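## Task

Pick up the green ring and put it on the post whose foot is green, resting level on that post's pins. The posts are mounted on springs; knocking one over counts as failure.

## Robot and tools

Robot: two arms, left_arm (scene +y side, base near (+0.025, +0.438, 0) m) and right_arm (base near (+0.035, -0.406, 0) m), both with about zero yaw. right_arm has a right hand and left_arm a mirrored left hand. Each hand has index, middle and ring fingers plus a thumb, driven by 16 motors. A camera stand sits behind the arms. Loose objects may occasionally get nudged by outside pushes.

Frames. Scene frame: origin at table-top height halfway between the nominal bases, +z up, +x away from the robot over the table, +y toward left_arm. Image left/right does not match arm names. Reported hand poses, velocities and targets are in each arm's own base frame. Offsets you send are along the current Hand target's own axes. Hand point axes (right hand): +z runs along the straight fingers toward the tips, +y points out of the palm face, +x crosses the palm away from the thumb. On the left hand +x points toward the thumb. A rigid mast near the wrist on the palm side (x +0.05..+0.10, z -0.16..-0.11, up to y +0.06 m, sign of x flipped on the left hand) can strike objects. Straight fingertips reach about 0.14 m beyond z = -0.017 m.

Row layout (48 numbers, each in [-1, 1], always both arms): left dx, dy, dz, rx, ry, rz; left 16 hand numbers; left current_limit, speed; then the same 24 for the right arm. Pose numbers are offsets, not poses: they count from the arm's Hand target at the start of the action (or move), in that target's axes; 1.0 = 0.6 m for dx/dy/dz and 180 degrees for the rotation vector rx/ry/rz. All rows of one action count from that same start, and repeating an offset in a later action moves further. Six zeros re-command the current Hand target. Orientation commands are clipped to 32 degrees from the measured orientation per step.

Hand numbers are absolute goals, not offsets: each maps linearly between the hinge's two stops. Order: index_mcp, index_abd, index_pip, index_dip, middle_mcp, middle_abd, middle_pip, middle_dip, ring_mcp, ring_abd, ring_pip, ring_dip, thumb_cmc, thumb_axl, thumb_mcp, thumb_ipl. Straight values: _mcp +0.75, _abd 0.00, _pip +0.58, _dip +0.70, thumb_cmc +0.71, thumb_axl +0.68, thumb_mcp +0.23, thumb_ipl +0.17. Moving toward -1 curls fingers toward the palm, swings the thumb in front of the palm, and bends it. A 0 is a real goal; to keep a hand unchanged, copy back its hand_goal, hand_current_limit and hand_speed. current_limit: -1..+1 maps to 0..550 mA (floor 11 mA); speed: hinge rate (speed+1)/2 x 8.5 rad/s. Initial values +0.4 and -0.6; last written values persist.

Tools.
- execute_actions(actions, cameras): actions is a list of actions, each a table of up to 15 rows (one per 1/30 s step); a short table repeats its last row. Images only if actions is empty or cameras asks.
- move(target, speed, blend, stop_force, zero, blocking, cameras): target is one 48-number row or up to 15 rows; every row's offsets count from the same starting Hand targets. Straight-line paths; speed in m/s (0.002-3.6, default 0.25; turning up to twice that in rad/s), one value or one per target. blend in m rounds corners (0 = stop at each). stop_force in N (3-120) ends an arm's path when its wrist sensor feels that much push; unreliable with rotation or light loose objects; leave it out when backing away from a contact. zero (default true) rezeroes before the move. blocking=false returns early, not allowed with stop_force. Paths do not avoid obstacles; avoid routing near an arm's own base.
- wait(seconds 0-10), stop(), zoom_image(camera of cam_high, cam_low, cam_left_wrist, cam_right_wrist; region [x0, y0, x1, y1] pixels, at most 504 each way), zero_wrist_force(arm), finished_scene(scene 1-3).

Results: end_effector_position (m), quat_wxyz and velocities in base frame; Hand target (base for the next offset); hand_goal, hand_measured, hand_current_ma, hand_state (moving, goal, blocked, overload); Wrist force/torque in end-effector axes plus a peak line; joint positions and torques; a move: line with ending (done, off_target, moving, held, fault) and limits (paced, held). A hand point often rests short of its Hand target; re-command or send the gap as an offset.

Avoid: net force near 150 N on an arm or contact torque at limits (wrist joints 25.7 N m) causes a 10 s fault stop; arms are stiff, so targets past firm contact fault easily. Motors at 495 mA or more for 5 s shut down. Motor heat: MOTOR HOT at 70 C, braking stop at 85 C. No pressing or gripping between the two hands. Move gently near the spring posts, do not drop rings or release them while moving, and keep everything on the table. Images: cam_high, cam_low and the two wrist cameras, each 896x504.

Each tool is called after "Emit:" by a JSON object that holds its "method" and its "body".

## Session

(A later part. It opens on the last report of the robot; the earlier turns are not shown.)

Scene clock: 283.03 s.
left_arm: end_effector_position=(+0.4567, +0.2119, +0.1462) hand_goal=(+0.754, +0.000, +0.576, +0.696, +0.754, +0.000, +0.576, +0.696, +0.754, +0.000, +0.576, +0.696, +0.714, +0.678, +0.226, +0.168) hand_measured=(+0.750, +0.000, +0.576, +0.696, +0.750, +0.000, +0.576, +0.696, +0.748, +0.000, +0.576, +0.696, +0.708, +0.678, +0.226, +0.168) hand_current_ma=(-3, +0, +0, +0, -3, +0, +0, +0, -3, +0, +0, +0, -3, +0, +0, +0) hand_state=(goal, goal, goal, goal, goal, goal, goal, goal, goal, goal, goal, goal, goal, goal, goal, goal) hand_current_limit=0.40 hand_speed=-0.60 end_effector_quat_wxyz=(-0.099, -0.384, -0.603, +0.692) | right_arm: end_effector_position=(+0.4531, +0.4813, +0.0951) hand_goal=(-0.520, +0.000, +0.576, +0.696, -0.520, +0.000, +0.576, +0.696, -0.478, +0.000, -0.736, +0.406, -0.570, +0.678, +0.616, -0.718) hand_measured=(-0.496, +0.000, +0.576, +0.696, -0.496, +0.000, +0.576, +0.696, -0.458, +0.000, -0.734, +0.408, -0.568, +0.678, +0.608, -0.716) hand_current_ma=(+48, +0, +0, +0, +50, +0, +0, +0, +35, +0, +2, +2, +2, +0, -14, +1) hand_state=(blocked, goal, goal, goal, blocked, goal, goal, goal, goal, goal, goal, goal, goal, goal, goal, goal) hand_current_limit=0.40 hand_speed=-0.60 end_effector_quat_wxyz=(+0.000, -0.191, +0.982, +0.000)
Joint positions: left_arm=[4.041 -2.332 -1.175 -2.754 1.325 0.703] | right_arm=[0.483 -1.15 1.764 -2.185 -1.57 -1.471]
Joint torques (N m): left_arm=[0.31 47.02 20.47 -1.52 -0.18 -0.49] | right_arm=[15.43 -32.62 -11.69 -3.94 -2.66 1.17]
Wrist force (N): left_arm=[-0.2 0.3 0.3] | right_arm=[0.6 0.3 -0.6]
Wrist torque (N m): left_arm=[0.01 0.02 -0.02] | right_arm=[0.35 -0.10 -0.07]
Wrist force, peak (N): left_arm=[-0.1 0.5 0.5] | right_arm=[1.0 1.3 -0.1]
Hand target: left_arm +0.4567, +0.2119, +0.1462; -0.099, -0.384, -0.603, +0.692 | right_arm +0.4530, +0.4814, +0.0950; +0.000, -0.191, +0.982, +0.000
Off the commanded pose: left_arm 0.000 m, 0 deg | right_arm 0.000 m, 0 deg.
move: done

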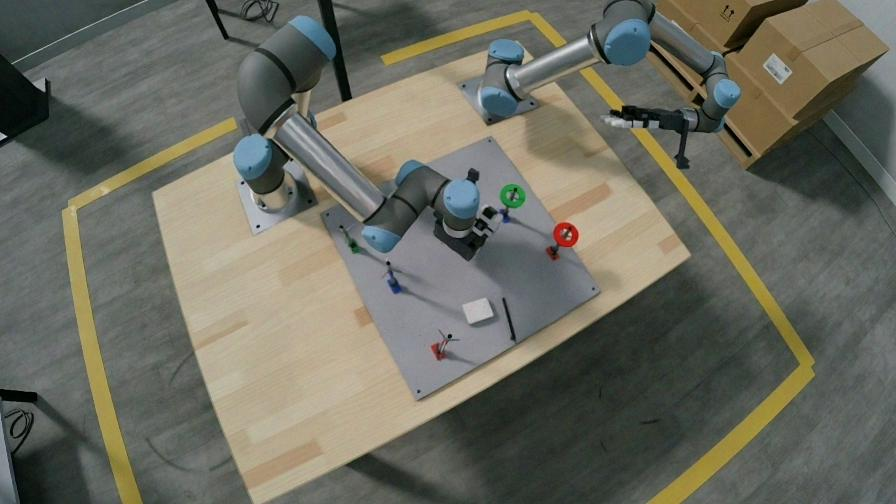

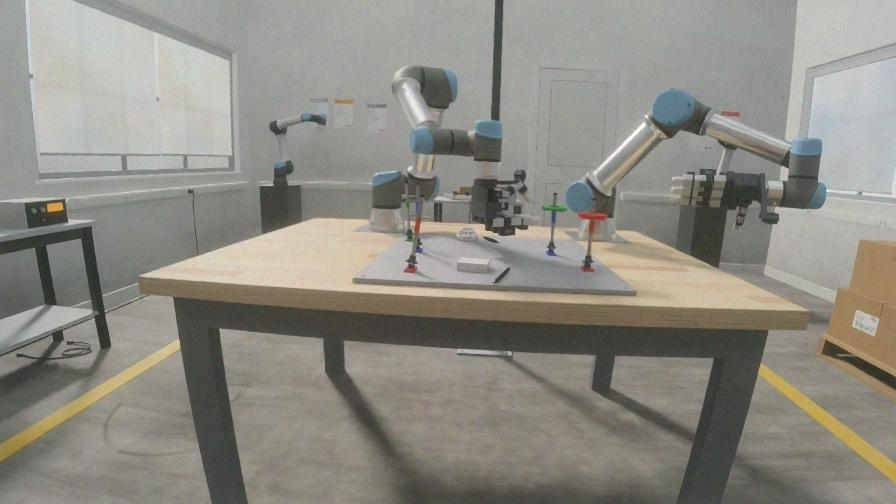

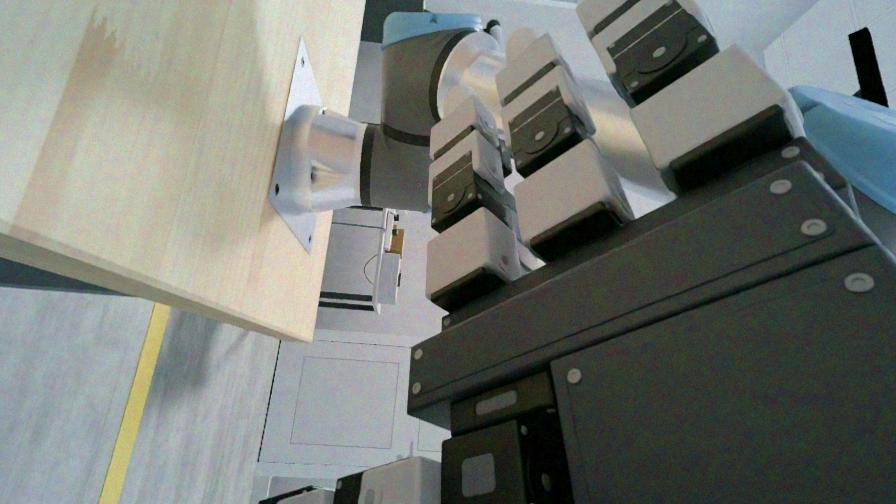

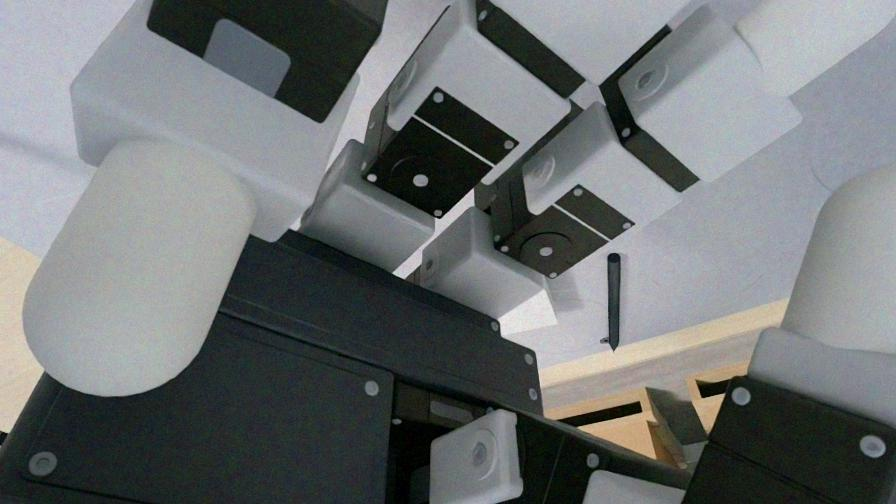

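Emit:
{"method": "move", "body": {"target": [0,0,0,0,0,0,0.754,0,0.576,0.696,0.754,0,0.576,0.696,0.754,0,0.576,0.696,0.714,0.678,0.226,0.168,0.4,-0.6,-0.008,0.0833,0,0,0,0,-0.52,0,0.576,0.696,-0.52,0,0.576,0.696,-0.479,0,-0.737,0.406,-0.571,0.678,0.615,-0.719,0.4,-0.6], "speed": 0.06, "cameras": ["cam_high","cam_low","cam_right_wrist"]}}

Emit:
{"method": "zoom_image", "body": {"camera": "cam_high", "region": [480, 175, 535, 230]}}

Emit:
{"method": "zoom_image", "body": {"camera": "cam_low", "region": [510, 170, 590, 250]}}

Scene clock: 298.87 s.
left_arm: end_effector_position=(+0.4567, +0.2119, +0.1462) hand_goal=(+0.754, +0.000, +0.576, +0.696, +0.754, +0.000, +0.576, +0.696, +0.754, +0.000, +0.576, +0.696, +0.714, +0.678, +0.226, +0.168) hand_measured=(+0.750, +0.000, +0.576, +0.696, +0.750, +0.000, +0.576, +0.696, +0.748, +0.000, +0.576, +0.696, +0.708, +0.678, +0.226, +0.168) hand_current_ma=(-3, +0, +0, +0, -3, +0, +0, +0, -3, +0, +0, +0, -3, +0, +0, +0) hand_state=(goal, goal, goal, goal, goal, goal, goal, goal, goal, goal, goal, goal, goal, goal, goal, goal) hand_current_limit=0.40 hand_speed=-0.60 end_effector_quat_wxyz=(-0.099, -0.384, -0.603, +0.692) | right_arm: end_effector_position=(+0.4388, +0.5295, +0.0951) hand_goal=(-0.520, +0.000, +0.576, +0.696, -0.520, +0.000, +0.576, +0.696, -0.478, +0.000, -0.736, +0.406, -0.570, +0.678, +0.616, -0.718) hand_measured=(-0.496, +0.000, +0.576, +0.696, -0.496, +0.000, +0.576, +0.696, -0.458, +0.000, -0.734, +0.408, -0.568, +0.678, +0.608, -0.716) hand_current_ma=(+48, +0, +0, +0, +50, +0, +0, +0, +35, +0, +2, +2, +2, +0, -14, +1) hand_state=(blocked, goal, goal, goal, blocked, goal, goal, goal, goal, goal, goal, goal, goal, goal, goal, goal) hand_current_limit=0.40 hand_speed=-0.60 end_effector_quat_wxyz=(+0.000, -0.191, +0.982, +0.000)
Joint positions: left_arm=[4.041 -2.332 -1.175 -2.754 1.325 0.703] | right_arm=[0.564 -1.106 1.695 -2.16 -1.57 -1.39]
Joint torques (N m): left_arm=[0 47.6 19.96 -1.41 -0.2 -0.49] | right_arm=[14.91 -34.09 -28.67 -0.71 2.38 1.43]
Wrist force (N): left_arm=[0.0 0.1 -0.1] | right_arm=[0.3 0.1 -0.3]
Wrist torque (N m): left_arm=[0.02 0.01 -0.01] | right_arm=[0.31 -0.08 -0.08]
Wrist force, peak (N): left_arm=[-0.3 0.7 0.1] | right_arm=[0.7 0.2 -0.6]
Hand target: left_arm +0.4567, +0.2119, +0.1462; -0.099, -0.384, -0.603, +0.692 | right_arm +0.4388, +0.5296, +0.0951; +0.000, -0.191, +0.982, +0.000
Off the commanded pose: left_arm 0.000 m, 0 deg | right_arm 0.000 m, 0 deg.
move: done
Images, in order (width x height): cam_high 896x504, cam_low 896x504, cam_right_wrist 896x504.

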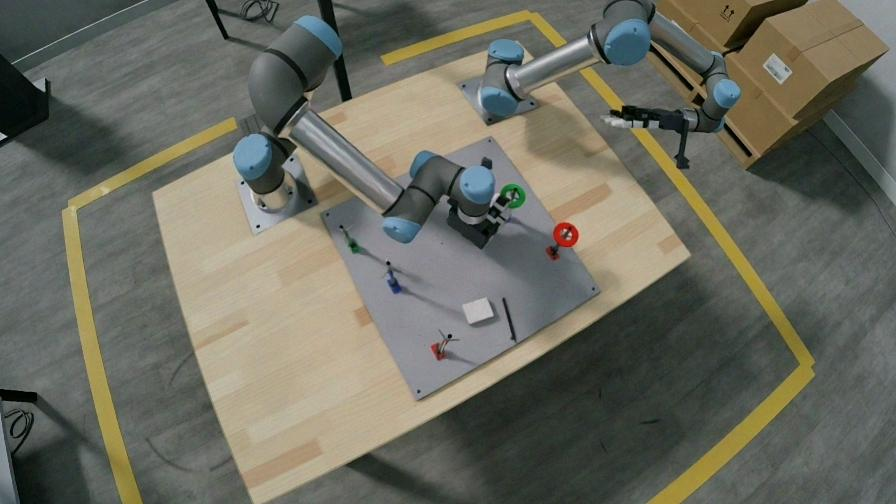

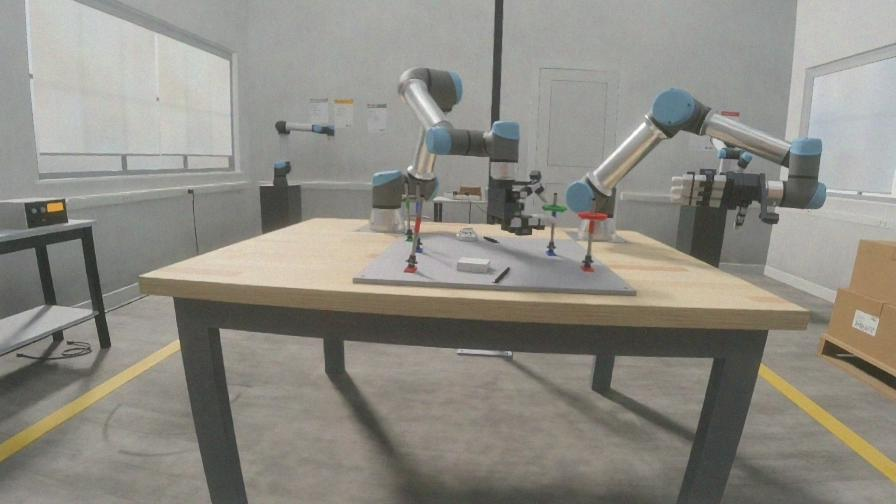

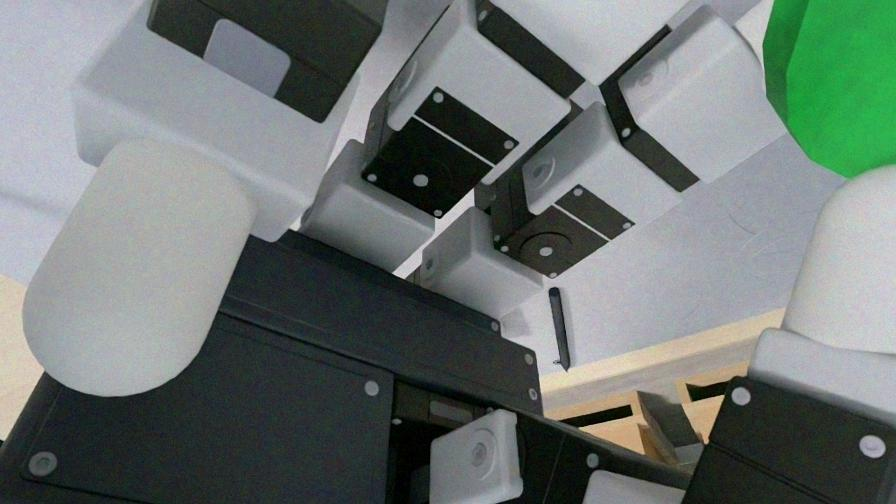

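Scaled by 9.164.

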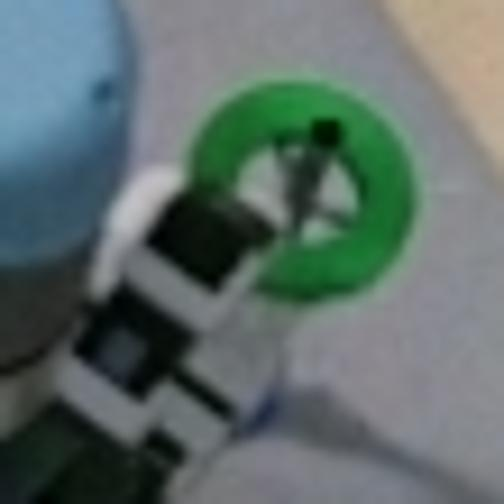

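Scaled by 6.300.

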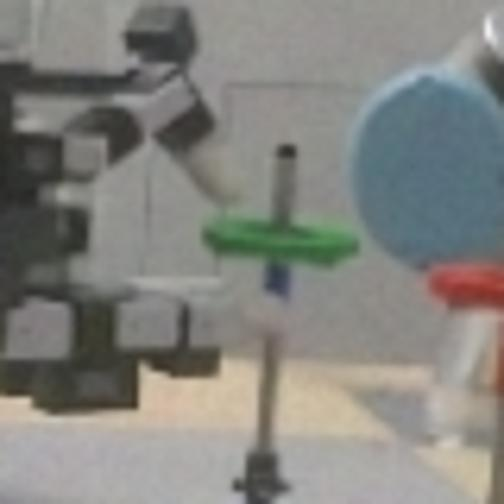

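Emit:
{"method": "move", "body": {"target": [0,0,0,0,0,0,0.754,0,0.576,0.696,0.754,0,0.576,0.696,0.754,0,0.576,0.696,0.714,0.678,0.226,0.168,0.4,-0.6,0,0.0183,-0.008,0,0,0,-0.52,0,0.576,0.696,-0.52,0,0.576,0.696,-0.479,0,-0.737,0.406,-0.571,0.678,0.615,-0.719,0.4,-0.6], "speed": 0.05, "cameras": ["cam_high","cam_low","cam_right_wrist"]}}

Emit:
{"method": "zoom_image", "body": {"camera": "cam_high", "region": [480, 175, 535, 230]}}

Emit:
{"method": "zoom_image", "body": {"camera": "cam_low", "region": [510, 170, 590, 250]}}

Scene clock: 312.20 s.
left_arm: end_effector_position=(+0.4567, +0.2119, +0.1462) hand_goal=(+0.754, +0.000, +0.576, +0.696, +0.754, +0.000, +0.576, +0.696, +0.754, +0.000, +0.576, +0.696, +0.714, +0.678, +0.226, +0.168) hand_measured=(+0.750, +0.000, +0.576, +0.696, +0.750, +0.000, +0.576, +0.696, +0.748, +0.000, +0.576, +0.696, +0.708, +0.678, +0.226, +0.168) hand_current_ma=(-3, +0, +0, +0, -3, +0, +0, +0, -3, +0, +0, +0, -3, +0, +0, +0) hand_state=(goal, goal, goal, goal, goal, goal, goal, goal, goal, goal, goal, goal, goal, goal, goal, goal) hand_current_limit=0.40 hand_speed=-0.60 end_effector_quat_wxyz=(-0.099, -0.384, -0.603, +0.692) | right_arm: end_effector_position=(+0.4347, +0.5396, +0.0998) hand_goal=(-0.520, +0.000, +0.576, +0.696, -0.520, +0.000, +0.576, +0.696, -0.478, +0.000, -0.736, +0.406, -0.570, +0.678, +0.616, -0.718) hand_measured=(-0.496, +0.010, +0.578, +0.696, -0.496, +0.000, +0.576, +0.696, -0.458, +0.000, -0.734, +0.408, -0.568, +0.678, +0.608, -0.716) hand_current_ma=(+48, +12, +2, +0, +50, +0, +0, +0, +35, +0, +2, +2, +2, +0, -14, +1) hand_state=(blocked, goal, goal, goal, blocked, goal, goal, goal, goal, goal, goal, goal, goal, goal, goal, goal) hand_current_limit=0.40 hand_speed=-0.60 end_effector_quat_wxyz=(+0.000, -0.191, +0.982, +0.000)
Joint positions: left_arm=[4.041 -2.332 -1.175 -2.754 1.325 0.703] | right_arm=[0.581 -1.104 1.677 -2.144 -1.57 -1.373]
Joint torques (N m): left_arm=[-0.27 46.61 20.66 -1.4 -0.16 -0.52] | right_arm=[15.75 -35.72 -25.57 -0.48 -1.49 1.49]
Wrist force (N): left_arm=[-0.1 0.1 0.1] | right_arm=[-0.6 -0.6 -0.2]
Wrist torque (N m): left_arm=[0.00 0.01 -0.01] | right_arm=[0.31 -0.05 -0.04]
Wrist force, peak (N): left_arm=[0.0 0.6 0.4] | right_arm=[-0.7 -1.0 -0.3]
Hand target: left_arm +0.4567, +0.2119, +0.1462; -0.099, -0.384, -0.603, +0.692 | right_arm +0.4347, +0.5397, +0.0999; +0.000, -0.191, +0.982, +0.000
Off the commanded pose: left_arm 0.000 m, 0 deg | right_arm 0.000 m, 0 deg.
move: done
Images, in order (width x height): cam_high 896x504, cam_low 896x504, cam_right_wrist 896x504.

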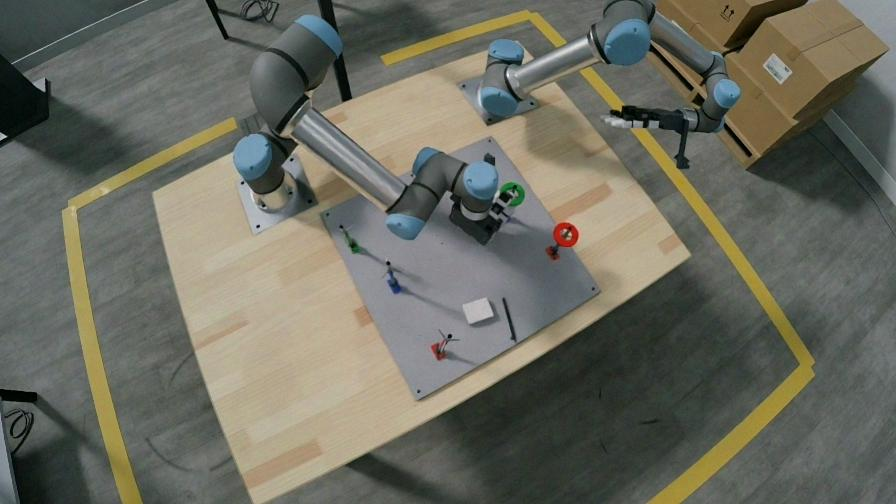

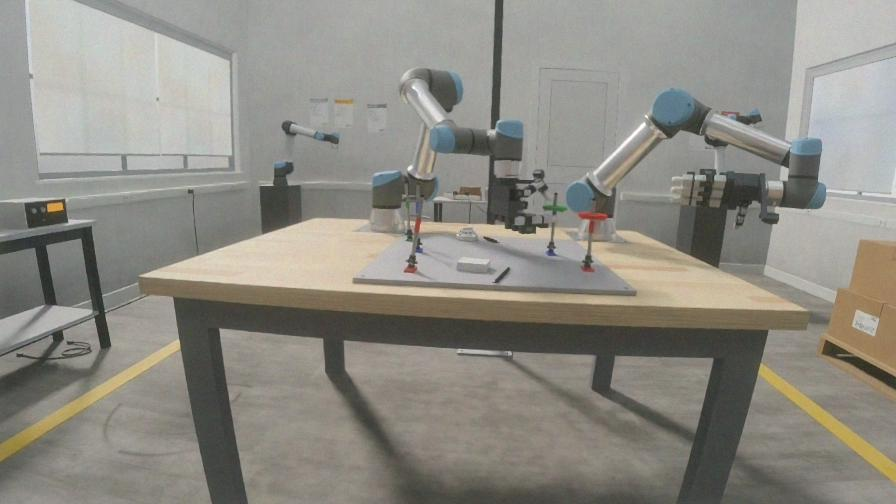

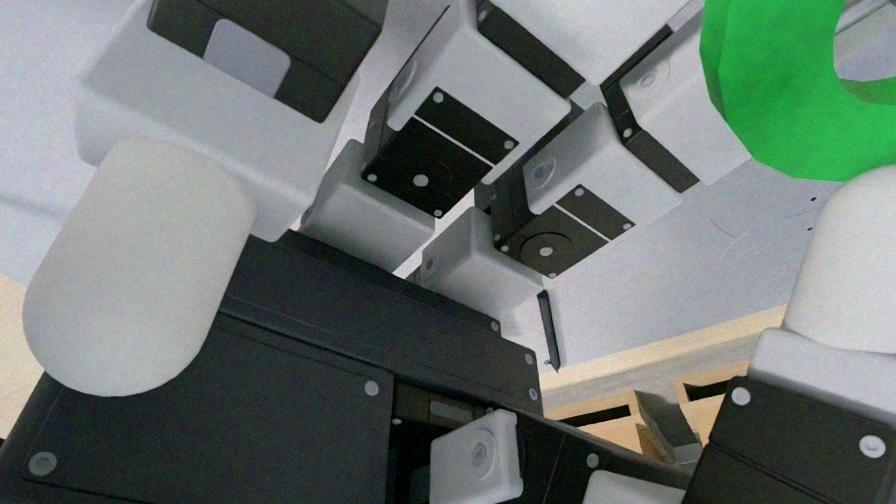

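Scaled by 9.164.

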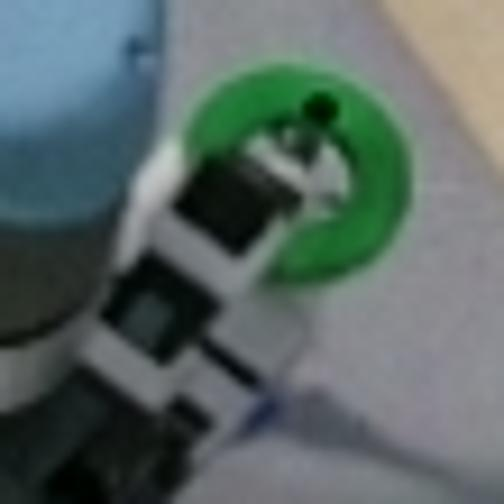

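Scaled by 6.300.

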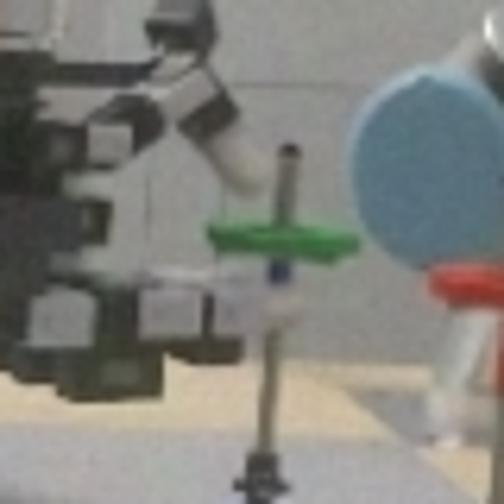

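Emit:
{"method": "zoom_image", "body": {"camera": "cam_right_wrist", "region": [600, 0, 896, 250]}}

Emit:
{"method": "zoom_image", "body": {"camera": "cam_high", "region": [495, 175, 530, 215]}}

Emit:
{"method": "zoom_image", "body": {"camera": "cam_low", "region": [530, 185, 580, 235]}}

Scaled by 1.703.

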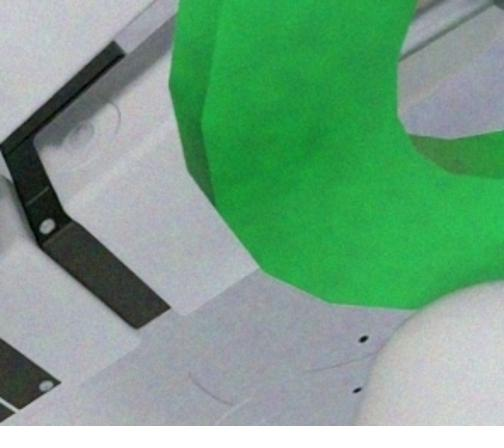

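Scaled by 12.600.

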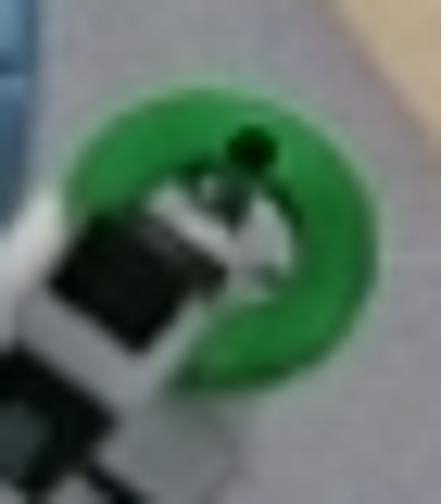

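Scaled by 10.080.

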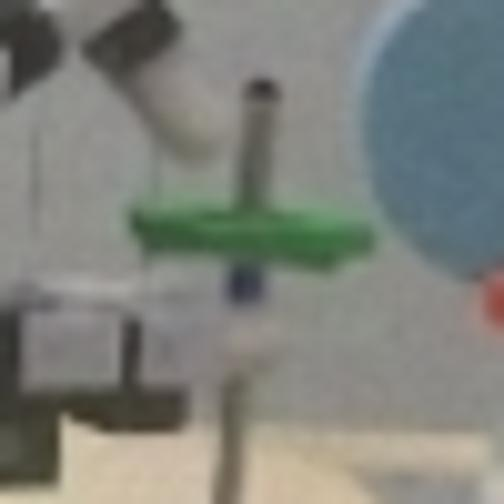

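Emit:
{"method": "move", "body": {"target": [0,0,0,0,0,0,0.754,0,0.576,0.696,0.754,0,0.576,0.696,0.754,0,0.576,0.696,0.714,0.678,0.226,0.168,0.4,-0.6,-0.0133,-0.0117,0.005,0,0,0,-0.52,0,0.576,0.696,-0.52,0,0.576,0.696,-0.479,0,-0.737,0.406,-0.571,0.678,0.615,-0.719,0.4,-0.6], "speed": 0.05, "cameras": ["cam_high","cam_low","cam_right_wrist"]}}

Emit:
{"method": "zoom_image", "body": {"camera": "cam_high", "region": [495, 175, 530, 215]}}

Emit:
{"method": "zoom_image", "body": {"camera": "cam_low", "region": [530, 185, 580, 235]}}

Scene clock: 341.90 s.
left_arm: end_effector_position=(+0.4567, +0.2119, +0.1462) hand_goal=(+0.754, +0.000, +0.576, +0.696, +0.754, +0.000, +0.576, +0.696, +0.754, +0.000, +0.576, +0.696, +0.714, +0.678, +0.226, +0.168) hand_measured=(+0.750, +0.000, +0.576, +0.696, +0.750, +0.000, +0.576, +0.696, +0.748, +0.000, +0.576, +0.696, +0.708, +0.678, +0.226, +0.168) hand_current_ma=(-3, +0, +0, +0, -3, +0, +0, +0, -3, +0, +0, +0, -3, +0, +0, +0) hand_state=(goal, goal, goal, goal, goal, goal, goal, goal, goal, goal, goal, goal, goal, goal, goal, goal) hand_current_limit=0.40 hand_speed=-0.60 end_effector_quat_wxyz=(-0.099, -0.384, -0.603, +0.692) | right_arm: end_effector_position=(+0.4446, +0.5363, +0.0969) hand_goal=(-0.520, +0.000, +0.576, +0.696, -0.520, +0.000, +0.576, +0.696, -0.478, +0.000, -0.736, +0.406, -0.570, +0.678, +0.616, -0.718) hand_measured=(-0.500, +0.004, +0.578, +0.696, -0.496, +0.000, +0.576, +0.696, -0.458, +0.000, -0.734, +0.408, -0.568, +0.678, +0.608, -0.716) hand_current_ma=(+36, +2, +2, +0, +50, +0, +0, +0, +35, +0, +2, +2, +2, +0, -14, +1) hand_state=(goal, goal, goal, goal, blocked, goal, goal, goal, goal, goal, goal, goal, goal, goal, goal, goal) hand_current_limit=0.40 hand_speed=-0.60 end_effector_quat_wxyz=(+0.000, -0.191, +0.982, +0.000)
Joint positions: left_arm=[4.041 -2.332 -1.175 -2.754 1.325 0.703] | right_arm=[0.568 -1.091 1.665 -2.145 -1.57 -1.386]
Joint torques (N m): left_arm=[0 46.82 20.14 -1.24 -0.15 -0.57] | right_arm=[-9.45 -35.35 -25.64 -3.78 -2.34 -1.87]
Wrist force (N): left_arm=[0.0 0.1 0.2] | right_arm=[0.6 0.2 -0.4]
Wrist torque (N m): left_arm=[-0.01 0.00 -0.01] | right_arm=[0.32 -0.12 0.05]
Wrist force, peak (N): left_arm=[-0.3 0.1 0.5] | right_arm=[-0.5 -1.0 -0.4]
Hand target: left_arm +0.4567, +0.2119, +0.1462; -0.099, -0.384, -0.603, +0.692 | right_arm +0.4447, +0.5362, +0.0969; +0.000, -0.191, +0.982, +0.000
Off the commanded pose: left_arm 0.000 m, 0 deg | right_arm 0.000 m, 0 deg.
move: done
Images, in order (width x height): cam_high 896x504, cam_low 896x504, cam_right_wrist 896x504.

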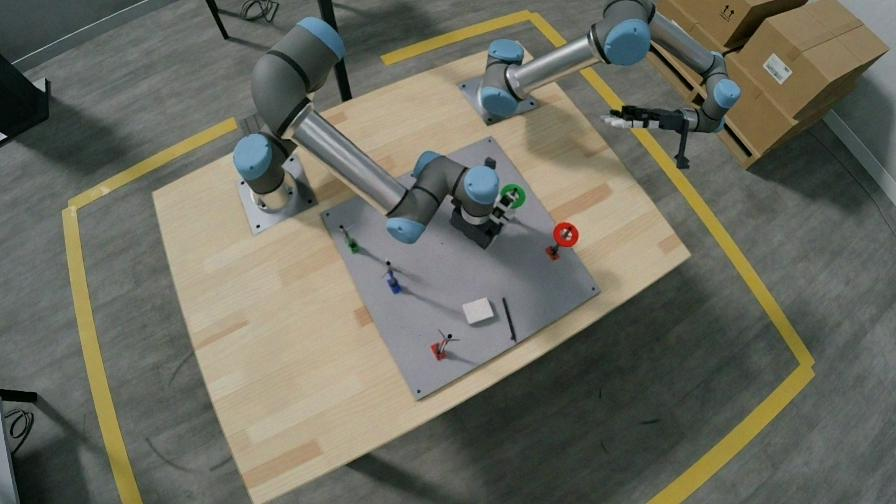

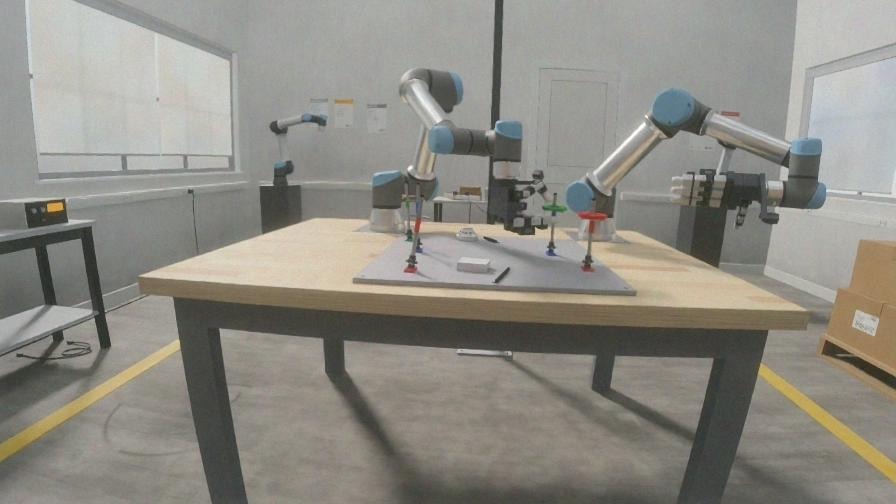

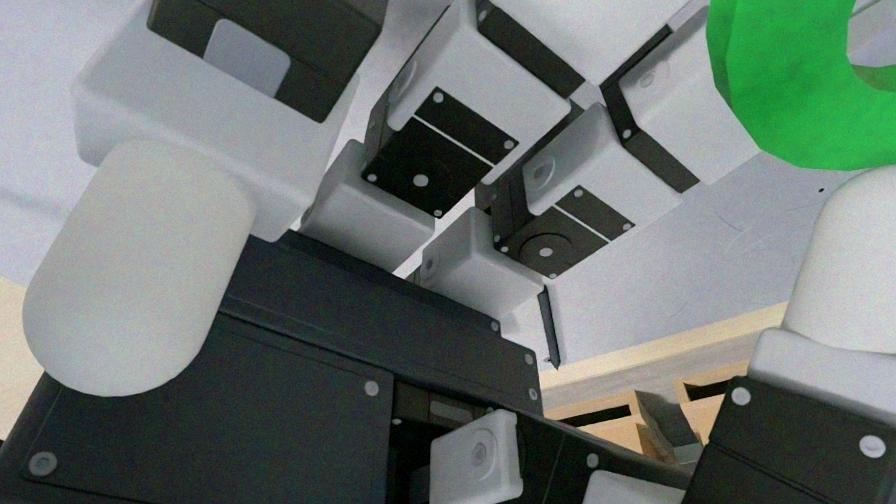

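Scaled by 12.600.

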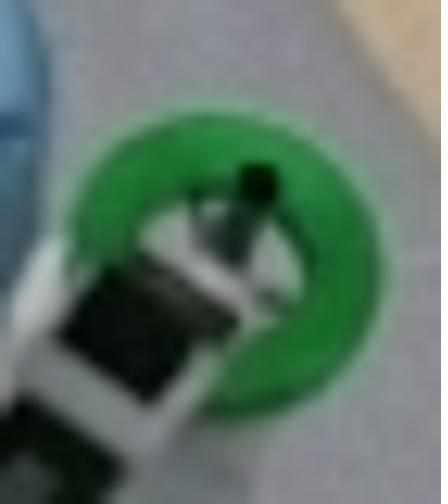

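Scaled by 10.080.

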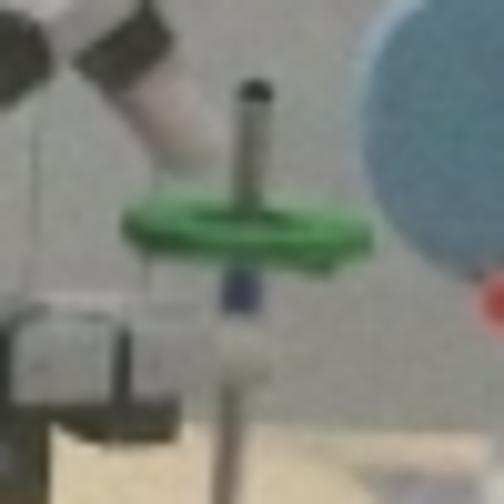

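Emit:
{"method": "move", "body": {"target": [[0,0,0,0,0,0,0.754,0,0.576,0.696,0.754,0,0.576,0.696,0.754,0,0.576,0.696,0.714,0.678,0.226,0.168,0.4,-0.6,-0.01,0,0,0,0,0,-0.52,0,0.576,0.696,-0.52,0,0.576,0.696,-0.479,0,-0.737,0.406,-0.571,0.678,0.615,-0.719,0.4,-0.6],[0,0,0,0,0,0,0.754,0,0.576,0.696,0.754,0,0.576,0.696,0.754,0,0.576,0.696,0.714,0.678,0.226,0.168,0.4,-0.6,-0.01,0,-0.0167,0,0,0,-0.52,0,0.576,0.696,-0.52,0,0.576,0.696,-0.479,0,-0.737,0.406,-0.571,0.678,0.615,-0.719,0.4,-0.6]], "speed": 0.04, "cameras": ["cam_high","cam_low","cam_right_wrist"]}}

Emit:
{"method": "zoom_image", "body": {"camera": "cam_high", "region": [495, 175, 530, 215]}}

Emit:
{"method": "zoom_image", "body": {"camera": "cam_low", "region": [530, 185, 580, 235]}}

Scene clock: 358.13 s.
left_arm: end_effector_position=(+0.4567, +0.2119, +0.1462) hand_goal=(+0.754, +0.000, +0.576, +0.696, +0.754, +0.000, +0.576, +0.696, +0.754, +0.000, +0.576, +0.696, +0.714, +0.678, +0.226, +0.168) hand_measured=(+0.750, +0.000, +0.576, +0.696, +0.750, +0.000, +0.576, +0.696, +0.748, +0.000, +0.576, +0.696, +0.708, +0.678, +0.226, +0.168) hand_current_ma=(-3, +0, +0, +0, -3, +0, +0, +0, -3, +0, +0, +0, -3, +0, +0, +0) hand_state=(goal, goal, goal, goal, goal, goal, goal, goal, goal, goal, goal, goal, goal, goal, goal, goal) hand_current_limit=0.40 hand_speed=-0.60 end_effector_quat_wxyz=(-0.099, -0.384, -0.603, +0.692) | right_arm: end_effector_position=(+0.4503, +0.5385, +0.1068) hand_goal=(-0.520, +0.000, +0.576, +0.696, -0.520, +0.000, +0.576, +0.696, -0.478, +0.000, -0.736, +0.406, -0.570, +0.678, +0.616, -0.718) hand_measured=(-0.500, +0.002, +0.578, +0.696, -0.496, +0.000, +0.576, +0.696, -0.458, +0.000, -0.734, +0.408, -0.568, +0.678, +0.608, -0.716) hand_current_ma=(+36, +2, +2, +0, +50, +0, +0, +0, +35, +0, +2, +2, +2, +0, -14, +1) hand_state=(goal, goal, goal, goal, blocked, goal, goal, goal, goal, goal, goal, goal, goal, goal, goal, goal) hand_current_limit=0.40 hand_speed=-0.60 end_effector_quat_wxyz=(+0.000, -0.191, +0.982, +0.000)
Joint positions: left_arm=[4.041 -2.332 -1.175 -2.754 1.325 0.703] | right_arm=[0.566 -1.092 1.637 -2.116 -1.57 -1.388]
Joint torques (N m): left_arm=[-0.35 46.93 19.98 -1.27 -0.22 -0.63] | right_arm=[-11.93 -52.11 -26.78 -0.46 -0.75 -1.77]
Wrist force (N): left_arm=[-0.1 0.3 0.1] | right_arm=[0.3 0.1 -0.4]
Wrist torque (N m): left_arm=[0.03 0.03 -0.02] | right_arm=[0.31 -0.07 0.02]
Wrist force, peak (N): left_arm=[0.2 0.7 -0.2] | right_arm=[0.4 0.4 -0.8]
Hand target: left_arm +0.4567, +0.2119, +0.1462; -0.099, -0.384, -0.603, +0.692 | right_arm +0.4503, +0.5385, +0.1069; +0.000, -0.191, +0.982, +0.000
Off the commanded pose: left_arm 0.000 m, 0 deg | right_arm 0.000 m, 0 deg.
move: done
Images, in order (width x height): cam_high 896x504, cam_low 896x504, cam_right_wrist 896x504.

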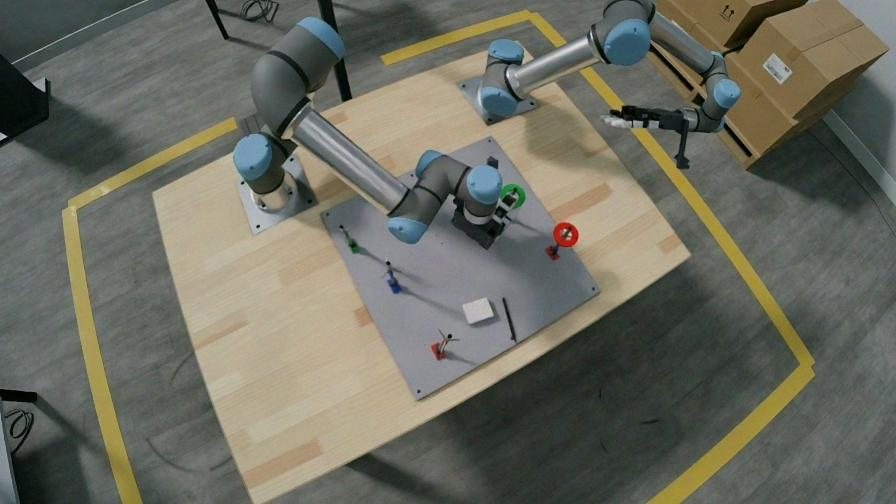

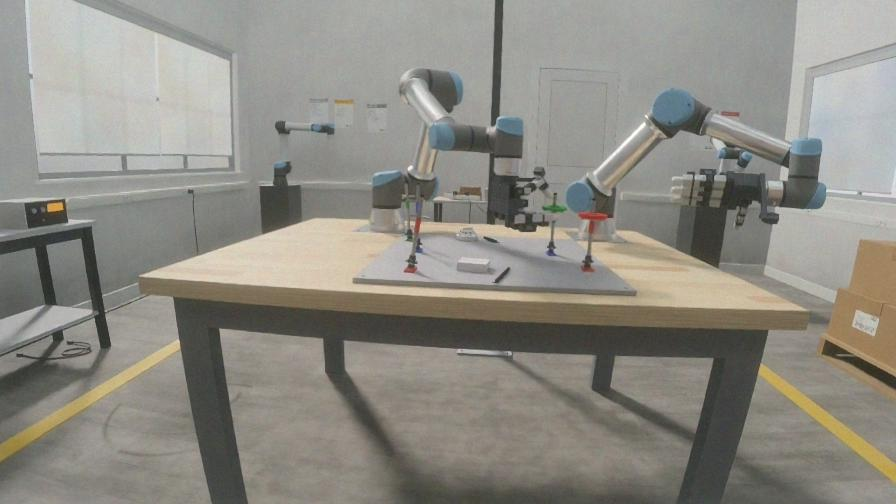

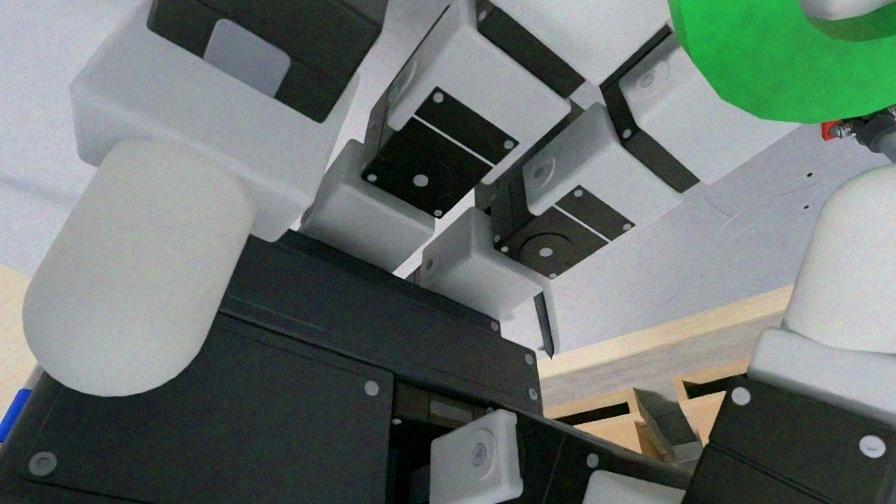

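Scaled by 12.600.

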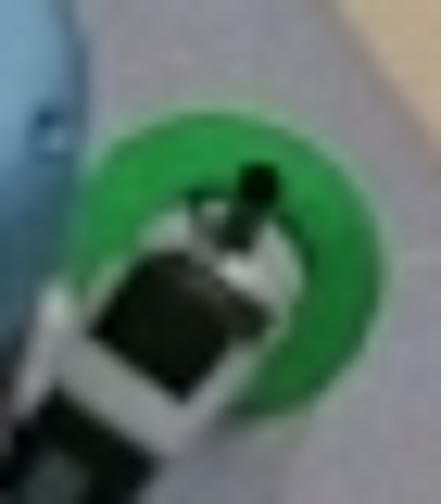

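Scaled by 10.080.

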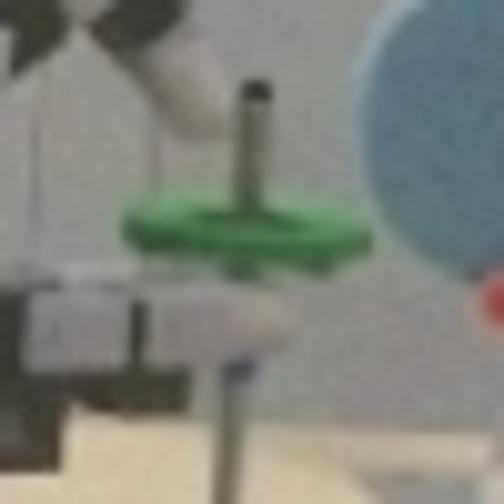

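Emit:
{"method": "move", "body": {"target": [0,0,0,0,0,0,0.754,0,0.576,0.696,0.754,0,0.576,0.696,0.754,0,0.576,0.696,0.714,0.678,0.226,0.168,0.4,-0.6,0,0,-0.0125,0,0,0,-0.52,0,0.576,0.696,-0.52,0,0.576,0.696,-0.479,0,-0.737,0.406,-0.571,0.678,0.615,-0.719,0.4,-0.6], "speed": 0.03, "cameras": ["cam_high","cam_low"]}}

Emit:
{"method": "zoom_image", "body": {"camera": "cam_high", "region": [495, 175, 530, 215]}}

Emit:
{"method": "zoom_image", "body": {"camera": "cam_low", "region": [530, 185, 580, 235]}}

Scene clock: 365.67 s.
left_arm: end_effector_position=(+0.4567, +0.2119, +0.1462) hand_goal=(+0.754, +0.000, +0.576, +0.696, +0.754, +0.000, +0.576, +0.696, +0.754, +0.000, +0.576, +0.696, +0.714, +0.678, +0.226, +0.168) hand_measured=(+0.750, +0.000, +0.576, +0.696, +0.750, +0.000, +0.576, +0.696, +0.748, +0.000, +0.576, +0.696, +0.708, +0.678, +0.226, +0.168) hand_current_ma=(-3, +0, +0, +0, -3, +0, +0, +0, -3, +0, +0, +0, -3, +0, +0, +0) hand_state=(goal, goal, goal, goal, goal, goal, goal, goal, goal, goal, goal, goal, goal, goal, goal, goal) hand_current_limit=0.40 hand_speed=-0.60 end_effector_quat_wxyz=(-0.099, -0.384, -0.603, +0.692) | right_arm: end_effector_position=(+0.4503, +0.5385, +0.1143) hand_goal=(-0.520, +0.000, +0.576, +0.696, -0.520, +0.000, +0.576, +0.696, -0.478, +0.000, -0.736, +0.406, -0.570, +0.678, +0.616, -0.718) hand_measured=(-0.500, +0.002, +0.578, +0.696, -0.482, +0.000, +0.590, +0.698, -0.458, +0.000, -0.734, +0.408, -0.568, +0.678, +0.608, -0.716) hand_current_ma=(+36, +2, +2, +0, +92, +0, +22, +2, +35, +0, +2, +2, +2, +0, -14, +1) hand_state=(goal, goal, goal, goal, blocked, goal, goal, goal, goal, goal, goal, goal, goal, goal, goal, goal) hand_current_limit=0.40 hand_speed=-0.60 end_effector_quat_wxyz=(+0.000, -0.191, +0.982, +0.000)
Joint positions: left_arm=[4.041 -2.332 -1.175 -2.754 1.325 0.703] | right_arm=[0.566 -1.101 1.629 -2.099 -1.57 -1.388]
Joint torques (N m): left_arm=[-0.04 46.36 19.61 -1.26 -0.08 -0.66] | right_arm=[-13.65 -52.74 -28.53 -0.84 0.21 -1.81]
Wrist force (N): left_arm=[-0.1 0.2 0.2] | right_arm=[0.6 0.7 1.2]
Wrist torque (N m): left_arm=[0.00 0.01 -0.01] | right_arm=[0.40 -0.12 0.06]
Wrist force, peak (N): left_arm=[-0.3 0.6 0.4] | right_arm=[0.6 0.7 1.2]
Hand target: left_arm +0.4567, +0.2119, +0.1462; -0.099, -0.384, -0.603, +0.692 | right_arm +0.4503, +0.5385, +0.1144; +0.000, -0.191, +0.982, +0.000
Off the commanded pose: left_arm 0.000 m, 0 deg | right_arm 0.000 m, 0 deg.
move: done
Images, in order (width x height): cam_high 896x504, cam_low 896x504.

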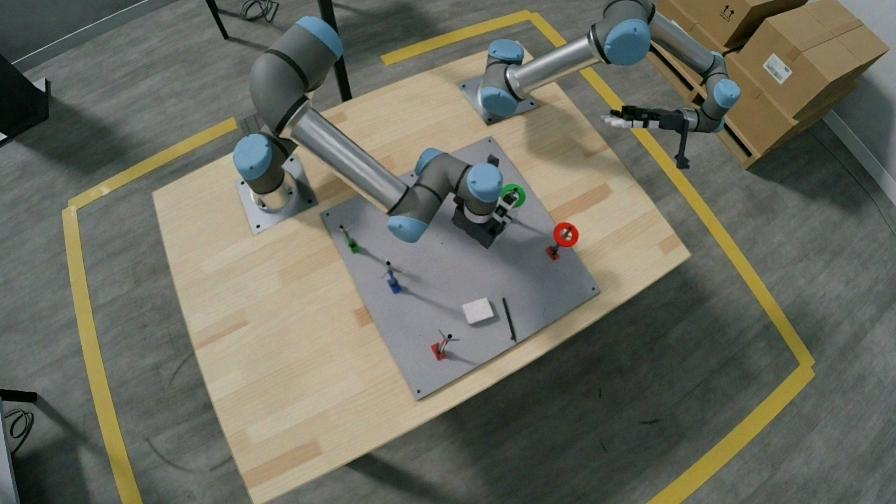

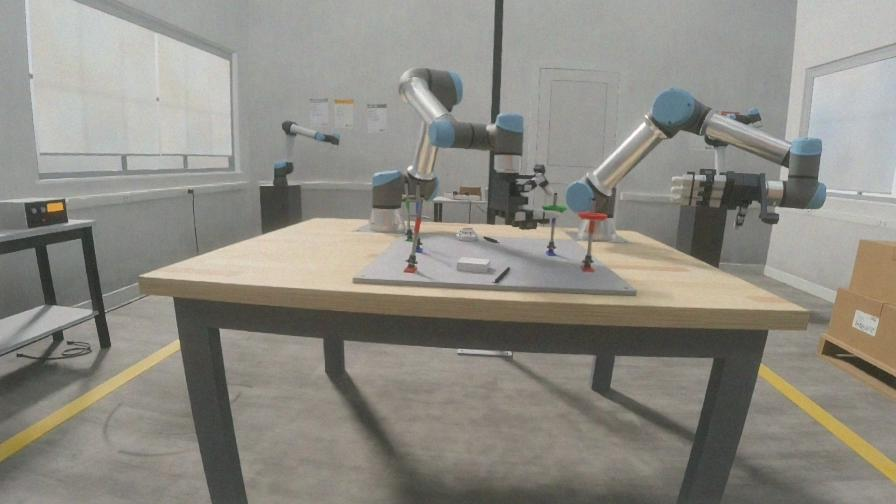

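Scaled by 12.600.

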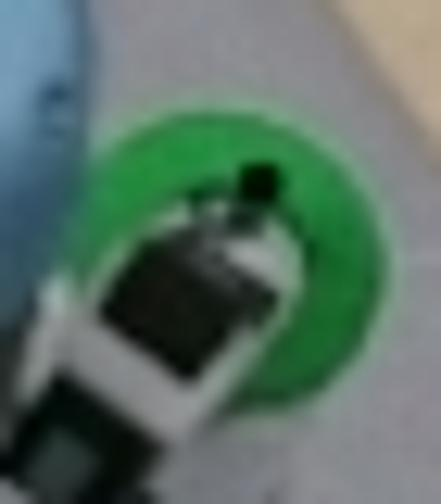

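Scaled by 10.080.

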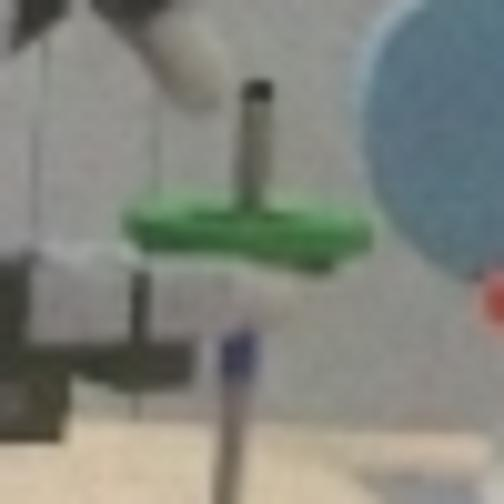

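Emit:
{"method": "execute_actions", "body": {"actions": [], "cameras": ["cam_right_wrist"]}}

Emit:
{"method": "zoom_image", "body": {"camera": "cam_right_wrist", "region": [646, 0, 896, 200]}}

Scene clock: 371.03 s.
left_arm: end_effector_position=(+0.4567, +0.2119, +0.1462) hand_goal=(+0.754, +0.000, +0.576, +0.696, +0.754, +0.000, +0.576, +0.696, +0.754, +0.000, +0.576, +0.696, +0.714, +0.678, +0.226, +0.168) hand_measured=(+0.750, +0.000, +0.576, +0.696, +0.750, +0.000, +0.576, +0.696, +0.748, +0.000, +0.576, +0.696, +0.708, +0.678, +0.226, +0.168) hand_current_ma=(-3, +0, +0, +0, -3, +0, +0, +0, -3, +0, +0, +0, -3, +0, +0, +0) hand_state=(goal, goal, goal, goal, goal, goal, goal, goal, goal, goal, goal, goal, goal, goal, goal, goal) hand_current_limit=0.40 hand_speed=-0.60 end_effector_quat_wxyz=(-0.099, -0.384, -0.603, +0.692) | right_arm: end_effector_position=(+0.4503, +0.5385, +0.1144) hand_goal=(-0.520, +0.000, +0.576, +0.696, -0.520, +0.000, +0.576, +0.696, -0.478, +0.000, -0.736, +0.406, -0.570, +0.678, +0.616, -0.718) hand_measured=(-0.500, +0.002, +0.578, +0.696, -0.480, +0.000, +0.590, +0.698, -0.458, +0.000, -0.734, +0.408, -0.568, +0.678, +0.608, -0.716) hand_current_ma=(+36, +2, +2, +0, +93, +0, +22, +2, +35, +0, +2, +2, +2, +0, -14, +1) hand_state=(goal, goal, goal, goal, blocked, goal, goal, goal, goal, goal, goal, goal, goal, goal, goal, goal) hand_current_limit=0.40 hand_speed=-0.60 end_effector_quat_wxyz=(+0.000, -0.191, +0.982, +0.000)
Joint positions: left_arm=[4.041 -2.332 -1.175 -2.754 1.325 0.703] | right_arm=[0.566 -1.101 1.628 -2.099 -1.57 -1.388]
Joint velocities: within noise
Joint torques (N m): left_arm=[-0.26 46.4 19.43 -1.28 -0.13 -0.57] | right_arm=[-13.16 -52.6 -28.83 -0.58 0.81 -1.69]
Motor temperatures (°C): left_arm=[42 29 41 32 41 35] | right_arm=[32 26 28 29 38 35]
Wrist force (N): left_arm=[0.0 0.1 0.1] | right_arm=[0.5 0.8 1.2]
Wrist torque (N m): left_arm=[0.00 0.00 0.00] | right_arm=[0.40 -0.10 0.04]
Wrist force, peak (N): left_arm=[-0.4 0.2 0.5] | right_arm=[0.3 0.9 1.3]
Hand target: left_arm +0.4567, +0.2119, +0.1462; -0.099, -0.384, -0.603, +0.692 | right_arm +0.4503, +0.5385, +0.1144; +0.000, -0.191, +0.982, +0.000
Off the commanded pose: left_arm 0.000 m, 0 deg | right_arm 0.000 m, 0 deg.
Images, in order (width x height): cam_right_wrist 896x504.

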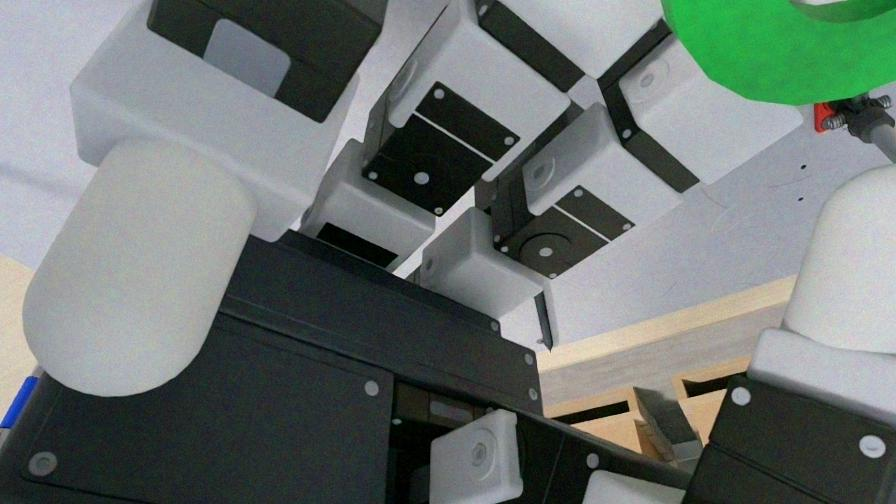

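Scaled by 2.016.

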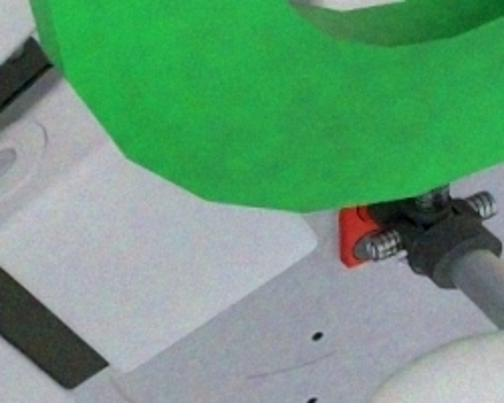

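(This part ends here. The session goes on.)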